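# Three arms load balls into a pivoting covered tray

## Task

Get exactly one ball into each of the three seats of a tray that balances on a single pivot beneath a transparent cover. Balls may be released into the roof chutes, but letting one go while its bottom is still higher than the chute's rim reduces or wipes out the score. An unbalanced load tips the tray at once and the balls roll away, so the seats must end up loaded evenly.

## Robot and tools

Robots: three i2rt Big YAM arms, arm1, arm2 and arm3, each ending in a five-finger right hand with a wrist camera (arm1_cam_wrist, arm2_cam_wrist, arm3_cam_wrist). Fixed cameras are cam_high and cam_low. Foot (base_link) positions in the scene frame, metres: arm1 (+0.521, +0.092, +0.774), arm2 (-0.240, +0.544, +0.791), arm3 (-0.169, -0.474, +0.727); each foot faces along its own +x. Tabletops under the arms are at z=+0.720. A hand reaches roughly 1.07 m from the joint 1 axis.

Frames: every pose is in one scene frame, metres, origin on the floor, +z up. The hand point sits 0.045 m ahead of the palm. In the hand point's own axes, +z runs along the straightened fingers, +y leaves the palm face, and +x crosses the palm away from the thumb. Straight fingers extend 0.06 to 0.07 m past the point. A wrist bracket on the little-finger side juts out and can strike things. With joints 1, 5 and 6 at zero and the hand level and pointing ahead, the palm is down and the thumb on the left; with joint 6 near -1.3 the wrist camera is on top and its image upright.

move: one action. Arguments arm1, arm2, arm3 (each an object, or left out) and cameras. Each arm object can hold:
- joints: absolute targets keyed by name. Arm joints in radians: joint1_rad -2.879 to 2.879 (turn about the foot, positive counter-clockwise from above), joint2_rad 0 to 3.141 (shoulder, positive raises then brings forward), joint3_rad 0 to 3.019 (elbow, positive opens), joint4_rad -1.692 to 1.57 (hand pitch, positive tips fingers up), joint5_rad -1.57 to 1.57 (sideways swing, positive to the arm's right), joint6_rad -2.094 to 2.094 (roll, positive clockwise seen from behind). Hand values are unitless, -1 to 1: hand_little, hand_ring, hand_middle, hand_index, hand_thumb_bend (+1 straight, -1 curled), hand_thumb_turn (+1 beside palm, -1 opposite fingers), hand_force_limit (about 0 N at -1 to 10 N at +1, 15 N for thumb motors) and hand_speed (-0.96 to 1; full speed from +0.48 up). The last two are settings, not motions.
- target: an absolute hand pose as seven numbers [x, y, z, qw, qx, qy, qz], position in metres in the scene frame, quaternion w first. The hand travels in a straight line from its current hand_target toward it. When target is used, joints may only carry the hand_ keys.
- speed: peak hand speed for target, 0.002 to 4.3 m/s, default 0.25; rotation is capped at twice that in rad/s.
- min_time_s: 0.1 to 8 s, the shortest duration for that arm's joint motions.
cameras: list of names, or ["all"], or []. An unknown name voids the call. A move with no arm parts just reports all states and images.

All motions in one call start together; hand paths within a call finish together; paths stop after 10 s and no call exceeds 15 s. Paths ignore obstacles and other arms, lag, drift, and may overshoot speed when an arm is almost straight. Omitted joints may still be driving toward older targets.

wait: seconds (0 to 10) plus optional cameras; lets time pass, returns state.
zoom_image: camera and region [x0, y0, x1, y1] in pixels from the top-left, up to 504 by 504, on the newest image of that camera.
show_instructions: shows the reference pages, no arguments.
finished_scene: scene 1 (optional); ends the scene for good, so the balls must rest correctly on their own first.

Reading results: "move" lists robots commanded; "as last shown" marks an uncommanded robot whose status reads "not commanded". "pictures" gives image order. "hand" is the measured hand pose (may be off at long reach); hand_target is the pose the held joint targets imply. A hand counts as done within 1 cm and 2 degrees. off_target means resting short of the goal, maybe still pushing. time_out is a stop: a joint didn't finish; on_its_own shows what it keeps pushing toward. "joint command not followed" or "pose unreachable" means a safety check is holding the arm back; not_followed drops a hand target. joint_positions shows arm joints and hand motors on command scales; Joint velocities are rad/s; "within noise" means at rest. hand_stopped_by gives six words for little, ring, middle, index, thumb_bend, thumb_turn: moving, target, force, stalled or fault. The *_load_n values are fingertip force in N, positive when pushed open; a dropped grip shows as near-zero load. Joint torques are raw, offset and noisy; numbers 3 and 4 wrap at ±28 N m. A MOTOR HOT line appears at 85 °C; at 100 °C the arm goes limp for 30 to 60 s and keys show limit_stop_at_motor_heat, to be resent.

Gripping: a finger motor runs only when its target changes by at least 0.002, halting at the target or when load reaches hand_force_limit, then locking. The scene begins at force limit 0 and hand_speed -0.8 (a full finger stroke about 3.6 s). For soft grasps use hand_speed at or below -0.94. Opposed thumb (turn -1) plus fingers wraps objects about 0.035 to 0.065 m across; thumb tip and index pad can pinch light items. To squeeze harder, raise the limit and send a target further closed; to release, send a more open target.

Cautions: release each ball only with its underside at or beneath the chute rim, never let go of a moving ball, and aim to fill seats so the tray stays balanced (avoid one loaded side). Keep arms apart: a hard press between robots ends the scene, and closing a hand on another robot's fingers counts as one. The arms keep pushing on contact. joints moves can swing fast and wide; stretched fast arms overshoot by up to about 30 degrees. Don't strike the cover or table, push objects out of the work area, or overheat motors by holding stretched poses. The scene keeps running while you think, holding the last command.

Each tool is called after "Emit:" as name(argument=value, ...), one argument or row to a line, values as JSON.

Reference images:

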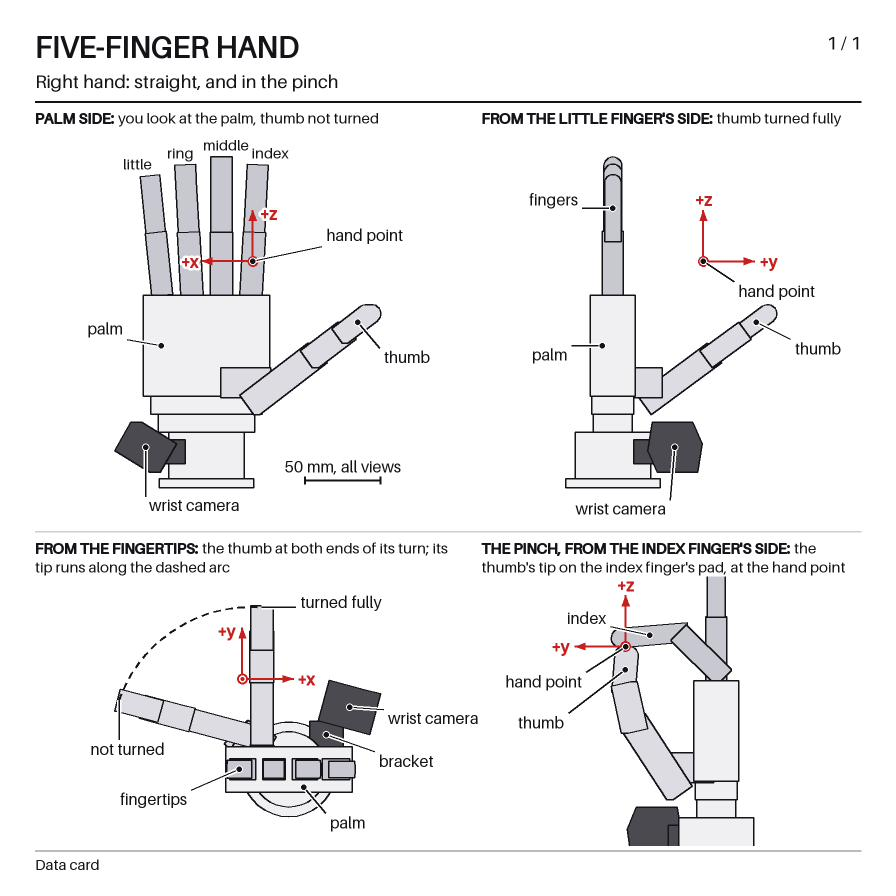

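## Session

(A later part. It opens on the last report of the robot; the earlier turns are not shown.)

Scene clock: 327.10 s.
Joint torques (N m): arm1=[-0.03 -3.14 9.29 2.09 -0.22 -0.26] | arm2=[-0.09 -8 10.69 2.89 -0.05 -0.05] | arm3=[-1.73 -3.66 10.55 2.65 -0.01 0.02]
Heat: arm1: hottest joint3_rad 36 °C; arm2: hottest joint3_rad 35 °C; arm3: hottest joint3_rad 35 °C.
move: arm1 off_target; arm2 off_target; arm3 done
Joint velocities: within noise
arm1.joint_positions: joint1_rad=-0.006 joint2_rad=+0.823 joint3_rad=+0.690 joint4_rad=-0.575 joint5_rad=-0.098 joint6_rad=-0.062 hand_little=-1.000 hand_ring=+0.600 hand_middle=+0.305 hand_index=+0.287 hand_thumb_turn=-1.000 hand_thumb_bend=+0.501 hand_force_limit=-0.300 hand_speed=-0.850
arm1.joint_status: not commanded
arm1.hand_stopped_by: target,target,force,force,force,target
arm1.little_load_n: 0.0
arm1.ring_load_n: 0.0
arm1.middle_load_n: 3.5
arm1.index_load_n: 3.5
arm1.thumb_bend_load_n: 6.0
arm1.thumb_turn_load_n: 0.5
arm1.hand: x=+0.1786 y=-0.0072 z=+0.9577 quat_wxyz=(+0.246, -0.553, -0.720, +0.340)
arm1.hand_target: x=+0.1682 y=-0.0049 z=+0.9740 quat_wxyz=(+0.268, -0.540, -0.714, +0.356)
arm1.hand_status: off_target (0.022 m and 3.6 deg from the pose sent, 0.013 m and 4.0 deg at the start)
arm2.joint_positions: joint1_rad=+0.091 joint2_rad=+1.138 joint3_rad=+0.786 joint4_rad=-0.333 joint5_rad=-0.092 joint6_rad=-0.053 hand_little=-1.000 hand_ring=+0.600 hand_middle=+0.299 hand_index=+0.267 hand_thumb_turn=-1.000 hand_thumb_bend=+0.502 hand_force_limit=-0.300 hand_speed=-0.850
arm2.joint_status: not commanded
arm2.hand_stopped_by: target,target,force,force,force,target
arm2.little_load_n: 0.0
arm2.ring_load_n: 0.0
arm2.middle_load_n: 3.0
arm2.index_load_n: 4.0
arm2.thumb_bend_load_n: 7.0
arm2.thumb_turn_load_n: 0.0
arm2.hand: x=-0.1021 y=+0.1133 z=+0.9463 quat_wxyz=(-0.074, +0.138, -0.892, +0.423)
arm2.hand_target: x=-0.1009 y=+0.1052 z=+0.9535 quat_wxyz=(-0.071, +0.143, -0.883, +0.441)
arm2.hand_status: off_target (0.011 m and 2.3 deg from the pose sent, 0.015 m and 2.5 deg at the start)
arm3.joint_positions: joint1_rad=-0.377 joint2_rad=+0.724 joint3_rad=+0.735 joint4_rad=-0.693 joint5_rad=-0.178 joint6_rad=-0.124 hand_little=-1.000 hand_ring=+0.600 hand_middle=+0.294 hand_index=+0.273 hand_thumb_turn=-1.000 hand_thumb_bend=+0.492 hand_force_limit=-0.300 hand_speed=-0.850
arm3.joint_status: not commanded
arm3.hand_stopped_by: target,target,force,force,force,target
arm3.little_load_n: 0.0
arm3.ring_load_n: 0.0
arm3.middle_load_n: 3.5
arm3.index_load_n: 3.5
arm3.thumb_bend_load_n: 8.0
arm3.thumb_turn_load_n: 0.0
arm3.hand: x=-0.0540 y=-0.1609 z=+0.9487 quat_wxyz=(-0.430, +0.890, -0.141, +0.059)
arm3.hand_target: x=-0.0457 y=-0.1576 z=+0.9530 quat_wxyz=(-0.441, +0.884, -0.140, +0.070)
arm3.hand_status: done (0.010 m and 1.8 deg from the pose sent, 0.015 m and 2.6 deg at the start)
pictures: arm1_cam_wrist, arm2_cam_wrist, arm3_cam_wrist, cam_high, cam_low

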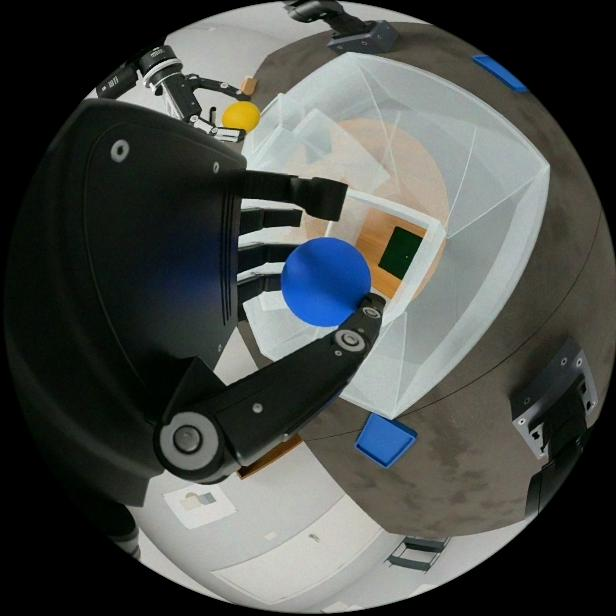

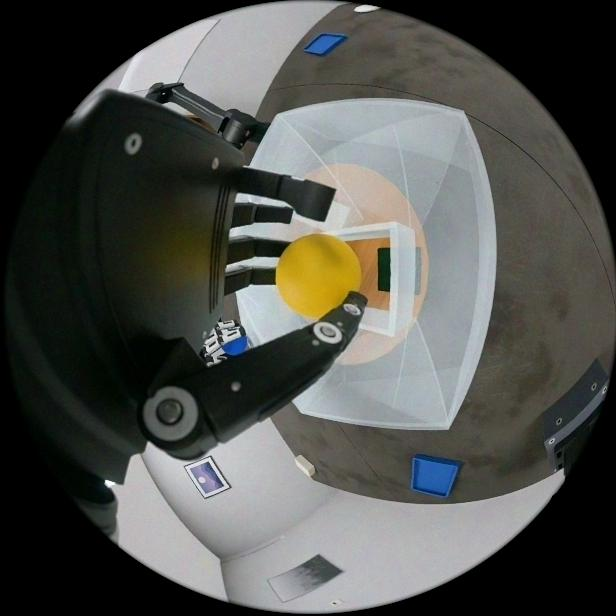

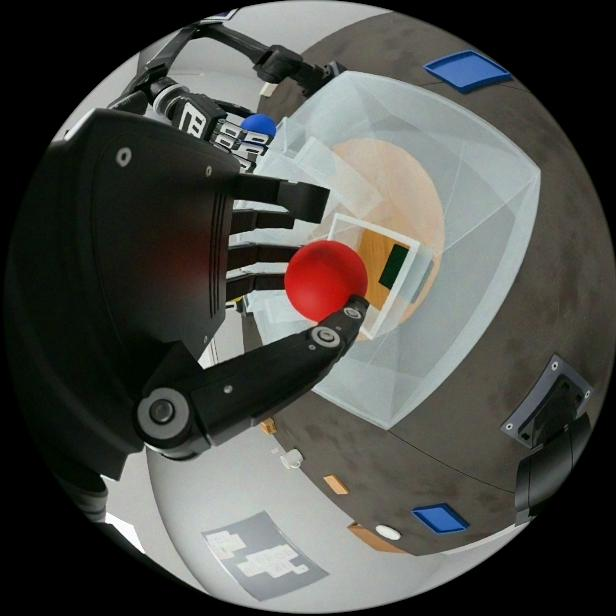

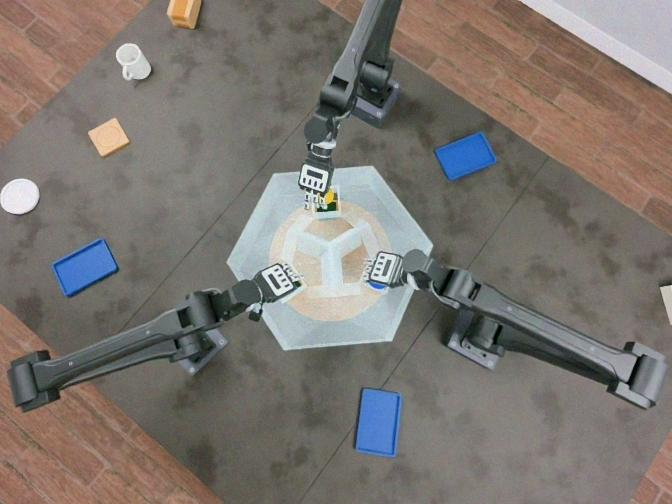

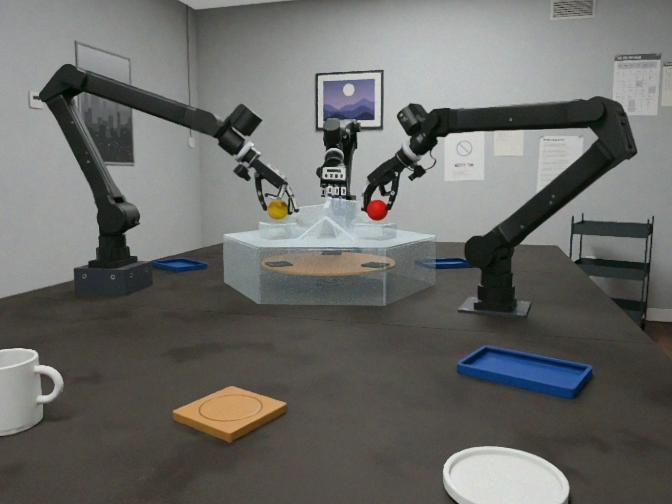

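Emit:
zoom_image(
  camera="cam_high",
  region=[290, 160, 370, 240],
)

Emit:
zoom_image(
  camera="cam_high",
  region=[340, 240, 420, 320],
)

Emit:
zoom_image(
  camera="cam_high",
  region=[250, 250, 330, 330],
)

Scaled by 6.300 from the camera's image (finer frame: 960x720).

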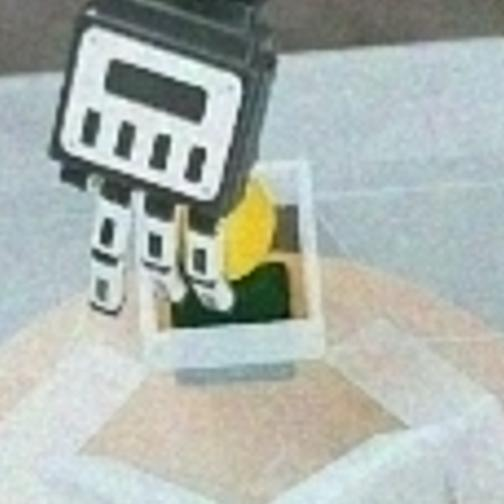

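Scaled by 6.300 from the camera's image (finer frame: 960x720).

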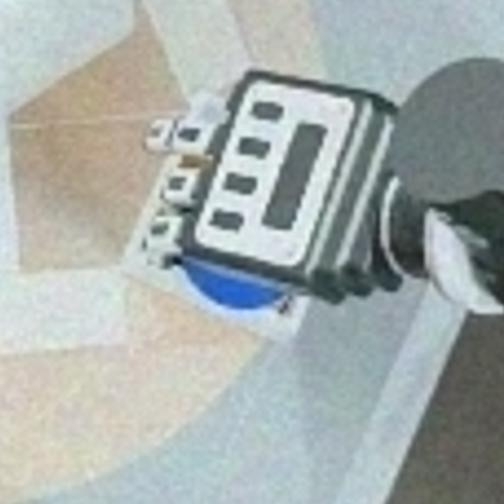

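Scaled by 6.300 from the camera's image (finer frame: 960x720).

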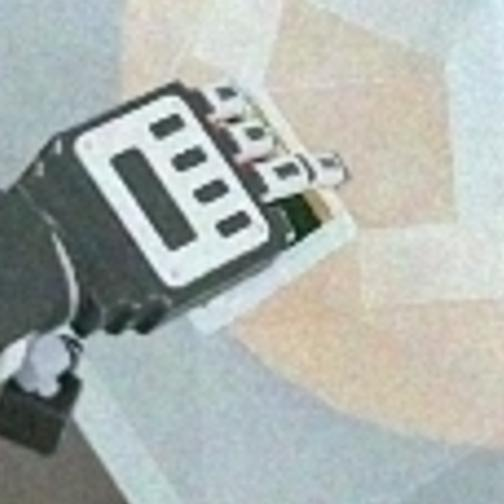

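Emit:
move(
  arm1={"target":[0.1637,0.010,0.972,0.2710,-0.5435,-0.7110,0.3545],"speed":0.08},
  arm2={"target":[-0.093,0.1050,0.951,0.0713,-0.143,0.8834,-0.4404],"speed":0.08},
  arm3={"target":[-0.0500,-0.1520,0.951,0.4407,-0.8839,0.14,-0.0698],"speed":0.08},
  cameras=["all"],
)

Emit:
zoom_image(
  camera="cam_low",
  region=[250, 170, 410, 260],
)

Emit:
zoom_image(
  camera="cam_high",
  region=[290, 160, 370, 240],
)

Emit:
zoom_image(
  camera="cam_high",
  region=[340, 240, 420, 320],
)

Emit:
zoom_image(
  camera="cam_high",
  region=[250, 250, 330, 330],
)

Scene clock: 377.27 s.
Joint torques (N m): arm1=[-0.15 -2.73 9.21 2.13 -0.3 -0.24] | arm2=[0.5 -8 10.56 2.88 -0.02 0.07] | arm3=[0.21 -3.72 10.35 2.65 0.09 0.18]
Heat: arm1: hottest joint3_rad 38 °C; arm2: hottest joint3_rad 36 °C; arm3: hottest joint3_rad 36 °C.
move: arm1 off_target; arm2 off_target; arm3 done
Joint velocities: within noise
arm1.joint_positions: joint1_rad=-0.072 joint2_rad=+0.823 joint3_rad=+0.690 joint4_rad=-0.569 joint5_rad=-0.130 joint6_rad=-0.090 hand_little=-1.000 hand_ring=+0.600 hand_middle=+0.305 hand_index=+0.287 hand_thumb_turn=-1.000 hand_thumb_bend=+0.501 hand_force_limit=-0.300 hand_speed=-0.850
arm1.joint_status: not commanded
arm1.hand_stopped_by: target,target,force,force,force,target
arm1.little_load_n: 0.0
arm1.ring_load_n: 0.0
arm1.middle_load_n: 3.5
arm1.index_load_n: 3.5
arm1.thumb_bend_load_n: 6.0
arm1.thumb_turn_load_n: 0.0
arm1.hand: x=+0.1733 y=+0.0112 z=+0.9589 quat_wxyz=(+0.253, -0.560, -0.712, +0.339)
arm1.hand_target: x=+0.1630 y=+0.0140 z=+0.9720 quat_wxyz=(+0.273, -0.547, -0.708, +0.352)
arm1.hand_status: off_target (0.016 m and 3.2 deg from the pose sent, 0.027 m and 3.6 deg at the start)
arm2.joint_positions: joint1_rad=+0.093 joint2_rad=+1.145 joint3_rad=+0.786 joint4_rad=-0.324 joint5_rad=-0.075 joint6_rad=-0.053 hand_little=-1.000 hand_ring=+0.600 hand_middle=+0.299 hand_index=+0.267 hand_thumb_turn=-1.000 hand_thumb_bend=+0.502 hand_force_limit=-0.300 hand_speed=-0.850
arm2.joint_status: not commanded
arm2.hand_stopped_by: target,target,force,force,force,target
arm2.little_load_n: 0.0
arm2.ring_load_n: 0.0
arm2.middle_load_n: 3.5
arm2.index_load_n: 4.0
arm2.thumb_bend_load_n: 7.0
arm2.thumb_turn_load_n: 0.0
arm2.hand: x=-0.1040 y=+0.1102 z=+0.9447 quat_wxyz=(-0.066, +0.135, -0.892, +0.426)
arm2.hand_target: x=-0.0988 y=+0.1033 z=+0.9508 quat_wxyz=(-0.069, +0.137, -0.885, +0.441)
arm2.hand_status: off_target (0.014 m and 2.2 deg from the pose sent, 0.013 m and 2.3 deg at the start)
arm3.joint_positions: joint1_rad=-0.377 joint2_rad=+0.730 joint3_rad=+0.735 joint4_rad=-0.681 joint5_rad=-0.158 joint6_rad=-0.124 hand_little=-1.000 hand_ring=+0.600 hand_middle=+0.294 hand_index=+0.273 hand_thumb_turn=-1.000 hand_thumb_bend=+0.492 hand_force_limit=-0.300 hand_speed=-0.850
arm3.joint_status: not commanded
arm3.hand_stopped_by: target,target,force,force,force,target
arm3.little_load_n: 0.0
arm3.ring_load_n: 0.0
arm3.middle_load_n: 4.0
arm3.index_load_n: 3.5
arm3.thumb_bend_load_n: 7.5
arm3.thumb_turn_load_n: 0.0
arm3.hand: x=-0.0488 y=-0.1593 z=+0.9482 quat_wxyz=(-0.430, +0.888, -0.144, +0.069)
arm3.hand_target: x=-0.0501 y=-0.1525 z=+0.9512 quat_wxyz=(-0.441, +0.884, -0.140, +0.070)
arm3.hand_status: done (0.008 m and 1.4 deg from the pose sent, 0.010 m and 1.8 deg at the start)
pictures: arm1_cam_wrist, arm2_cam_wrist, arm3_cam_wrist, cam_high, cam_low

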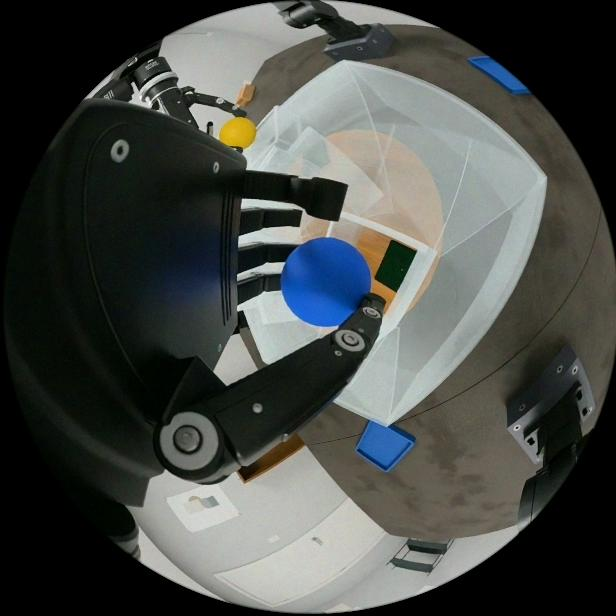

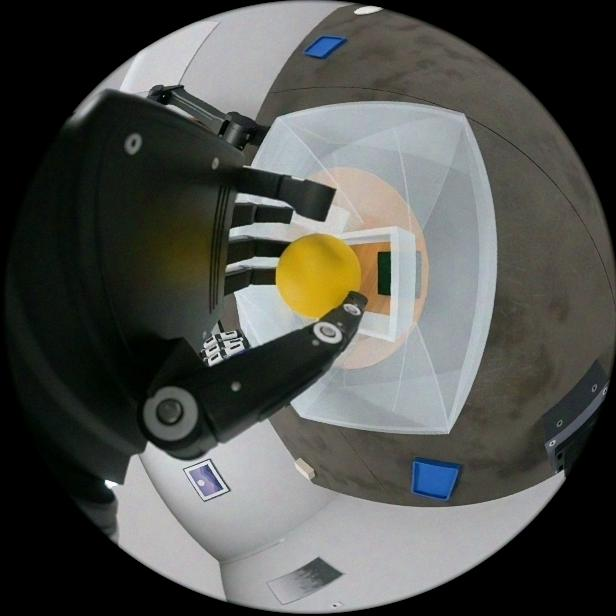

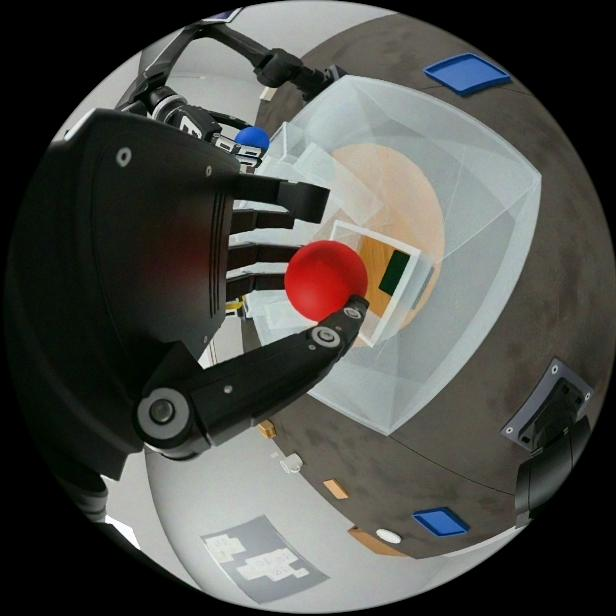

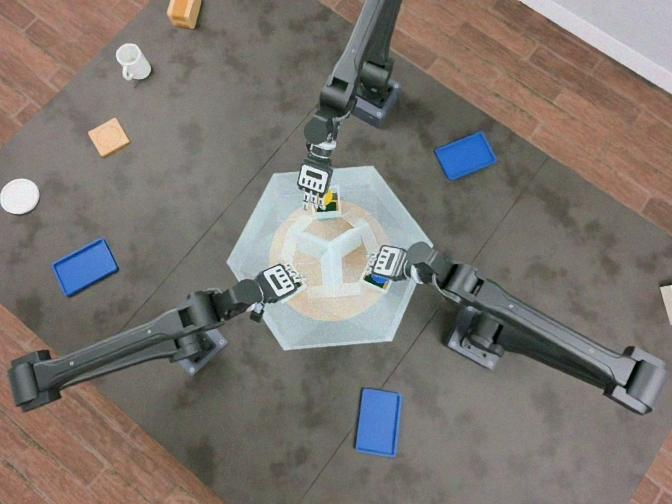

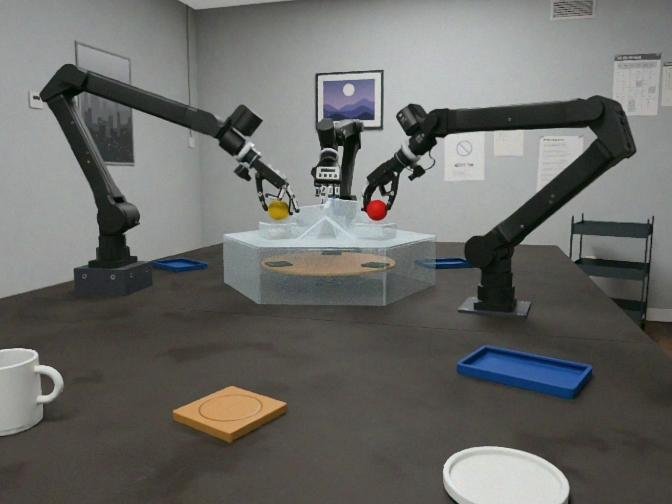

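Scaled by 3.150 from the camera's image (finer frame: 960x720).

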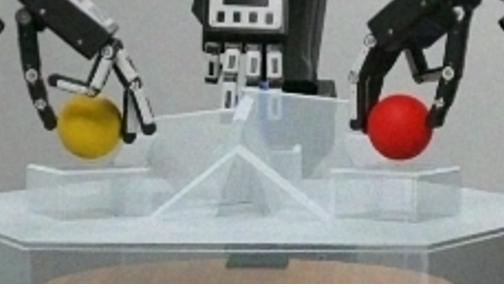

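Scaled by 6.300 from the camera's image (finer frame: 960x720).

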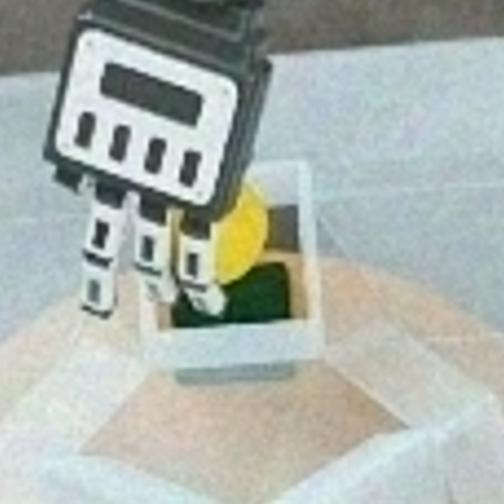

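Scaled by 6.300 from the camera's image (finer frame: 960x720).

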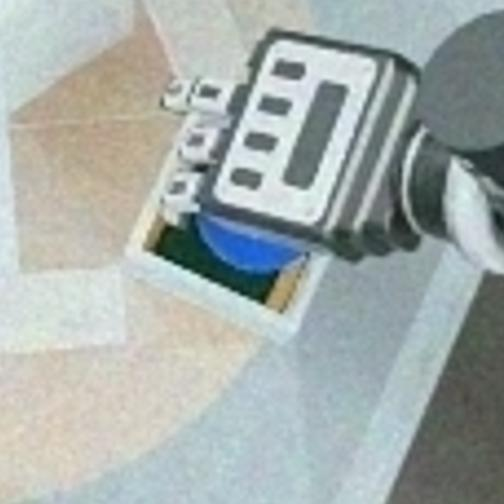

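Scaled by 6.300 from the camera's image (finer frame: 960x720).

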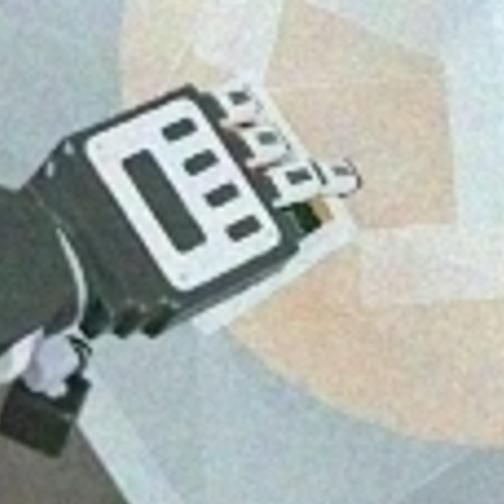

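Emit:
move(
  arm1={"target":[0.1657,0.005,0.972,0.2710,-0.5435,-0.7110,0.3545],"speed":0.03},
  arm2={"target":[-0.087,0.1065,0.951,0.0713,-0.143,0.8834,-0.4404],"speed":0.03},
  arm3={"target":[-0.0560,-0.1510,0.951,0.4407,-0.8839,0.14,-0.0698],"speed":0.03},
  cameras=["all"],
)

Emit:
zoom_image(
  camera="cam_low",
  region=[250, 170, 410, 260],
)

Emit:
zoom_image(
  camera="cam_high",
  region=[290, 160, 370, 240],
)

Emit:
zoom_image(
  camera="cam_high",
  region=[340, 240, 420, 320],
)

Emit:
zoom_image(
  camera="cam_high",
  region=[250, 250, 330, 330],
)

Scene clock: 383.30 s.
Joint torques (N m): arm1=[1.44 -3.14 9.29 2.04 0.02 -0.1] | arm2=[0.44 -8.06 10.62 2.88 -0.02 0.15] | arm3=[0.26 -4.25 10.54 2.59 0.11 0.31]
Heat: arm1: hottest joint3_rad 38 °C; arm2: hottest joint3_rad 36 °C; arm3: hottest joint3_rad 36 °C.
move: arm1 off_target; arm2 off_target; arm3 off_target
Joint velocities: within noise
arm1.joint_positions: joint1_rad=-0.063 joint2_rad=+0.823 joint3_rad=+0.685 joint4_rad=-0.569 joint5_rad=-0.124 joint6_rad=-0.097 hand_little=-1.000 hand_ring=+0.600 hand_middle=+0.305 hand_index=+0.287 hand_thumb_turn=-1.000 hand_thumb_bend=+0.501 hand_force_limit=-0.300 hand_speed=-0.850
arm1.joint_status: not commanded
arm1.hand_stopped_by: target,target,force,force,force,target
arm1.little_load_n: 0.0
arm1.ring_load_n: 0.0
arm1.middle_load_n: 3.5
arm1.index_load_n: 3.0
arm1.thumb_bend_load_n: 6.0
arm1.thumb_turn_load_n: 0.0
arm1.hand: x=+0.1750 y=+0.0098 z=+0.9561 quat_wxyz=(+0.254, -0.556, -0.717, +0.336)
arm1.hand_target: x=+0.1661 y=+0.0063 z=+0.9717 quat_wxyz=(+0.272, -0.542, -0.712, +0.353)
arm1.hand_status: off_target (0.019 m and 3.3 deg from the pose sent, 0.016 m and 3.2 deg at the start)
arm2.joint_positions: joint1_rad=+0.131 joint2_rad=+1.145 joint3_rad=+0.786 joint4_rad=-0.324 joint5_rad=-0.060 joint6_rad=-0.053 hand_little=-1.000 hand_ring=+0.600 hand_middle=+0.299 hand_index=+0.267 hand_thumb_turn=-1.000 hand_thumb_bend=+0.502 hand_force_limit=-0.300 hand_speed=-0.850
arm2.joint_status: not commanded
arm2.hand_stopped_by: target,target,force,force,force,target
arm2.little_load_n: 0.0
arm2.ring_load_n: 0.0
arm2.middle_load_n: 3.0
arm2.index_load_n: 4.0
arm2.thumb_bend_load_n: 7.0
arm2.thumb_turn_load_n: 0.0
arm2.hand: x=-0.0902 y=+0.1145 z=+0.9443 quat_wxyz=(-0.068, +0.149, -0.890, +0.425)
arm2.hand_target: x=-0.0842 y=+0.1076 z=+0.9510 quat_wxyz=(-0.072, +0.146, -0.883, +0.440)
arm2.hand_status: off_target (0.011 m and 2.1 deg from the pose sent, 0.018 m and 2.2 deg at the start)
arm3.joint_positions: joint1_rad=-0.365 joint2_rad=+0.730 joint3_rad=+0.730 joint4_rad=-0.681 joint5_rad=-0.138 joint6_rad=-0.121 hand_little=-1.000 hand_ring=+0.600 hand_middle=+0.294 hand_index=+0.273 hand_thumb_turn=-1.000 hand_thumb_bend=+0.492 hand_force_limit=-0.300 hand_speed=-0.850
arm3.joint_status: not commanded
arm3.hand_stopped_by: target,target,force,force,force,target
arm3.little_load_n: 0.0
arm3.ring_load_n: 0.0
arm3.middle_load_n: 4.0
arm3.index_load_n: 3.5
arm3.thumb_bend_load_n: 7.5
arm3.thumb_turn_load_n: 0.0
arm3.hand: x=-0.0496 y=-0.1597 z=+0.9451 quat_wxyz=(-0.426, +0.890, -0.145, +0.074)
arm3.hand_target: x=-0.0520 y=-0.1526 z=+0.9513 quat_wxyz=(-0.440, +0.883, -0.145, +0.073)
arm3.hand_status: off_target (0.012 m and 1.9 deg from the pose sent, 0.011 m and 1.4 deg at the start)
pictures: arm1_cam_wrist, arm2_cam_wrist, arm3_cam_wrist, cam_high, cam_low

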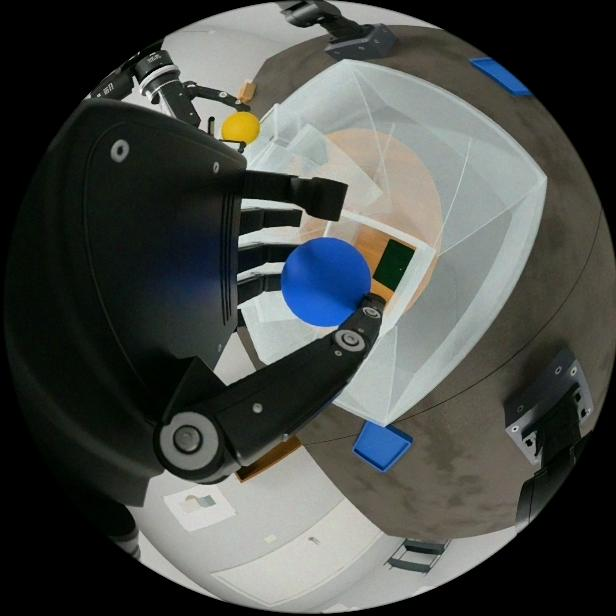

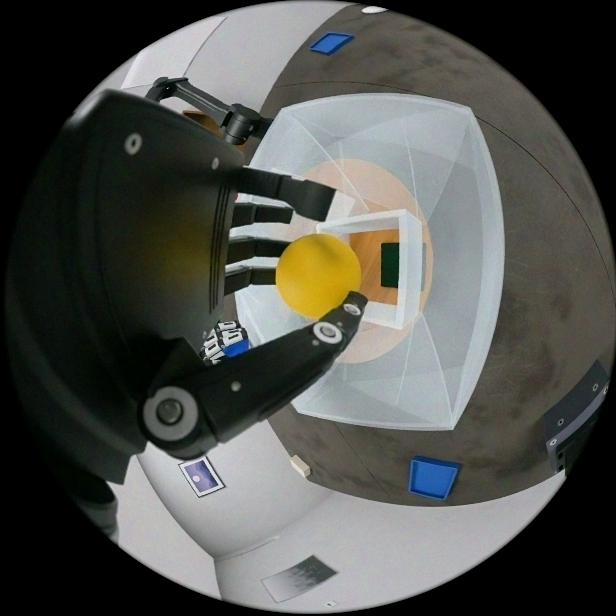

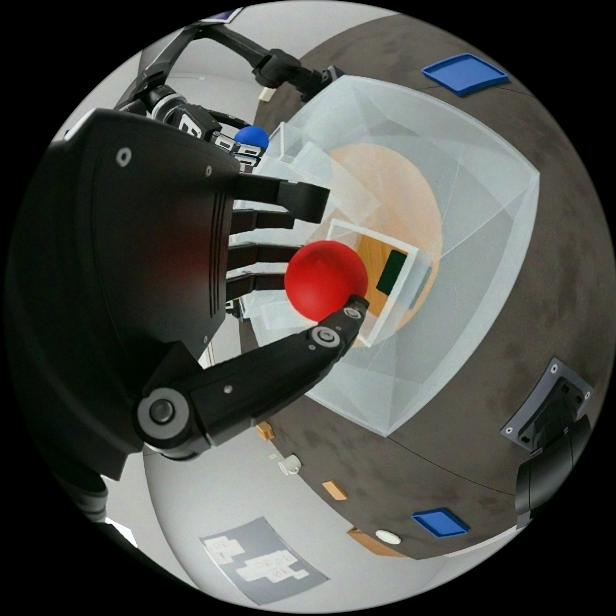

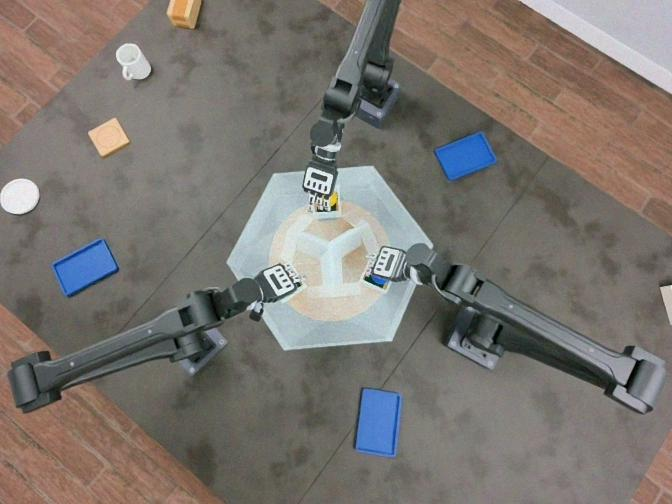

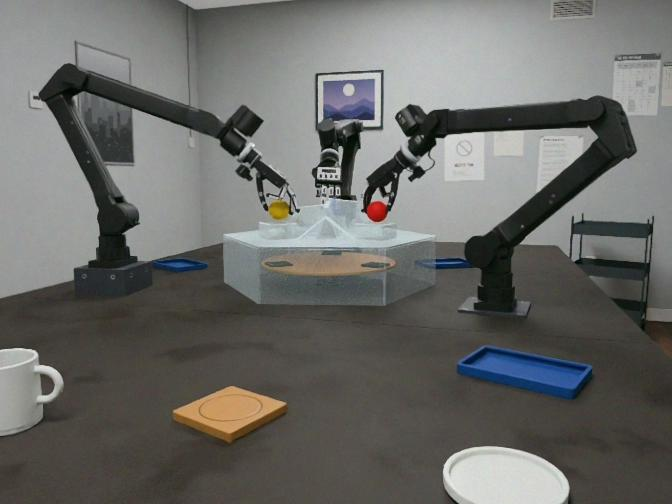

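Scaled by 3.150 from the camera's image (finer frame: 960x720).

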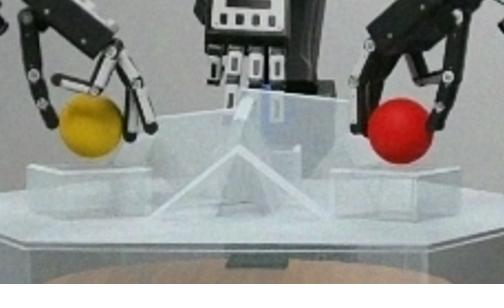

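Scaled by 6.300 from the camera's image (finer frame: 960x720).

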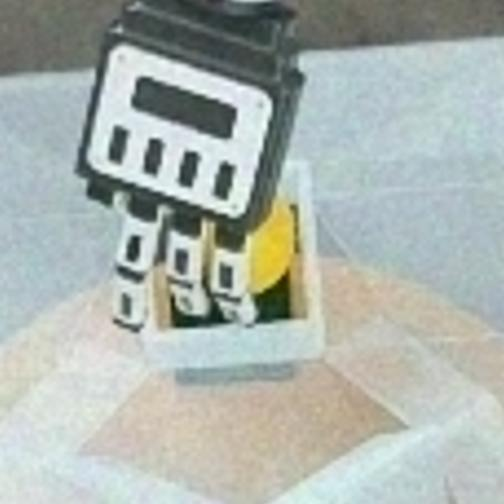

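Scaled by 6.300 from the camera's image (finer frame: 960x720).

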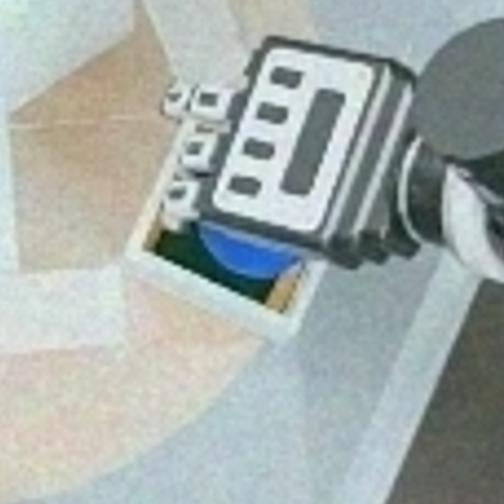

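Scaled by 6.300 from the camera's image (finer frame: 960x720).

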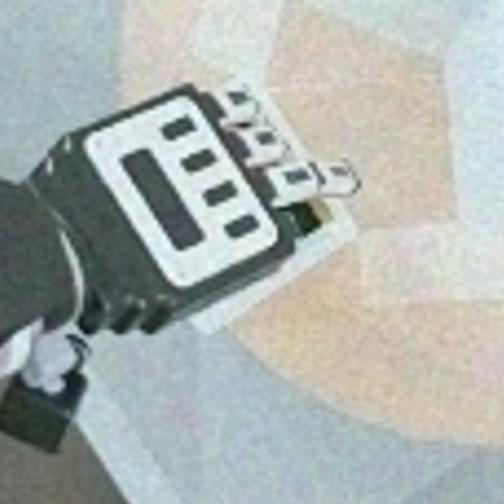

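Emit:
zoom_image(
  camera="cam_high",
  region=[260, 255, 310, 305],
)

Emit:
zoom_image(
  camera="arm3_cam_wrist",
  region=[280, 180, 480, 380],
)

Emit:
zoom_image(
  camera="arm1_cam_wrist",
  region=[280, 180, 480, 380],
)

Emit:
zoom_image(
  camera="arm2_cam_wrist",
  region=[280, 180, 480, 380],
)

Scaled by 10.080 from the camera's image (finer frame: 960x720).

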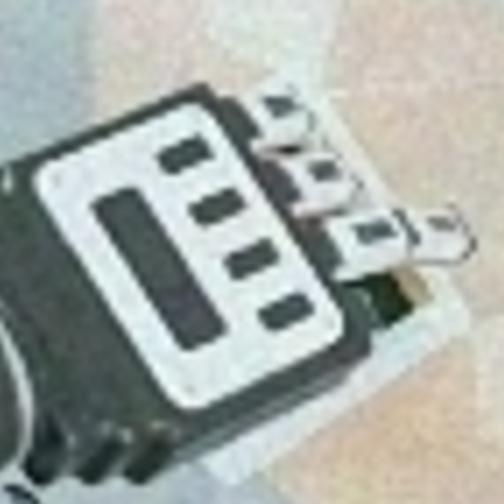

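Scaled by 2.520 from the camera's image (finer frame: 880x880).

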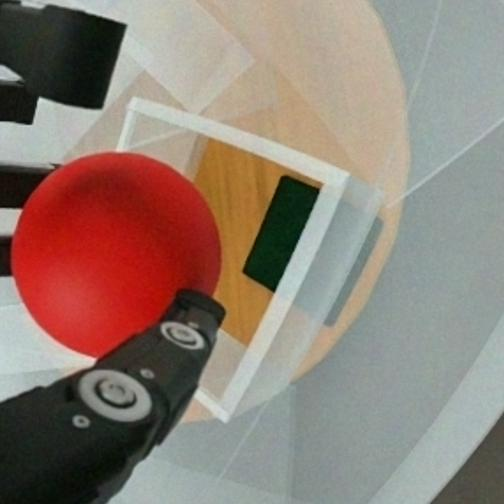

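Scaled by 2.520 from the camera's image (finer frame: 880x880).

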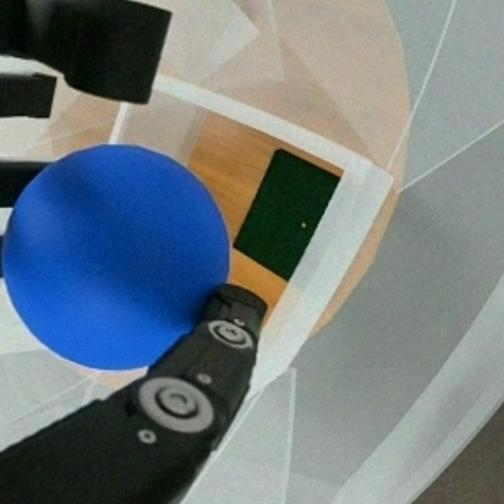

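Scaled by 2.520 from the camera's image (finer frame: 880x880).

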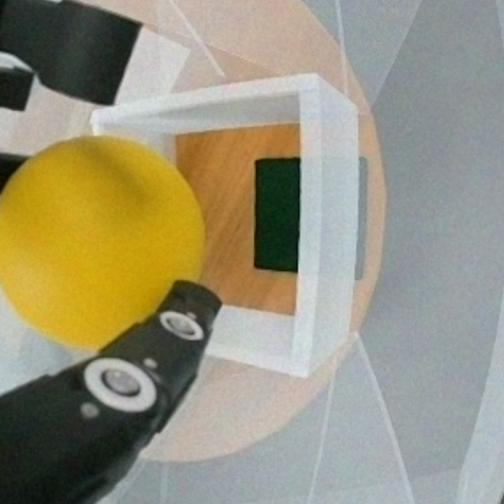

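Emit:
zoom_image(
  camera="cam_high",
  region=[355, 250, 405, 300],
)

Emit:
zoom_image(
  camera="cam_high",
  region=[302, 176, 352, 226],
)

Emit:
zoom_image(
  camera="cam_high",
  region=[220, 160, 440, 355],
)

Scaled by 10.080 from the camera's image (finer frame: 960x720).

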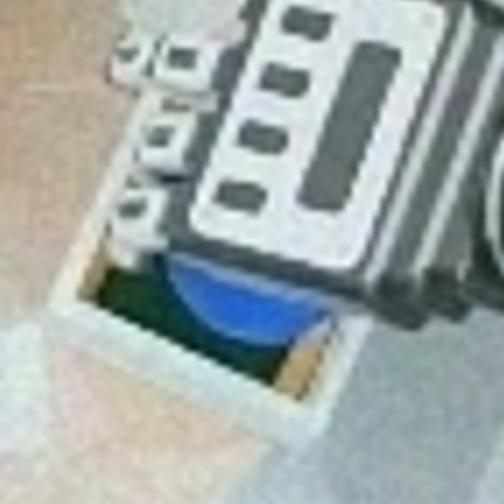

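Scaled by 10.080 from the camera's image (finer frame: 960x720).

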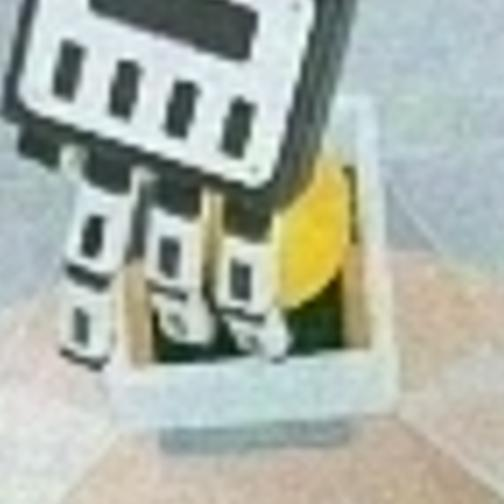

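Scaled by 2.291 from the camera's image (finer frame: 960x720).

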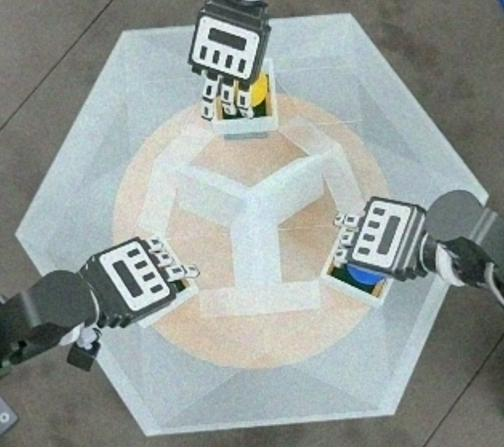

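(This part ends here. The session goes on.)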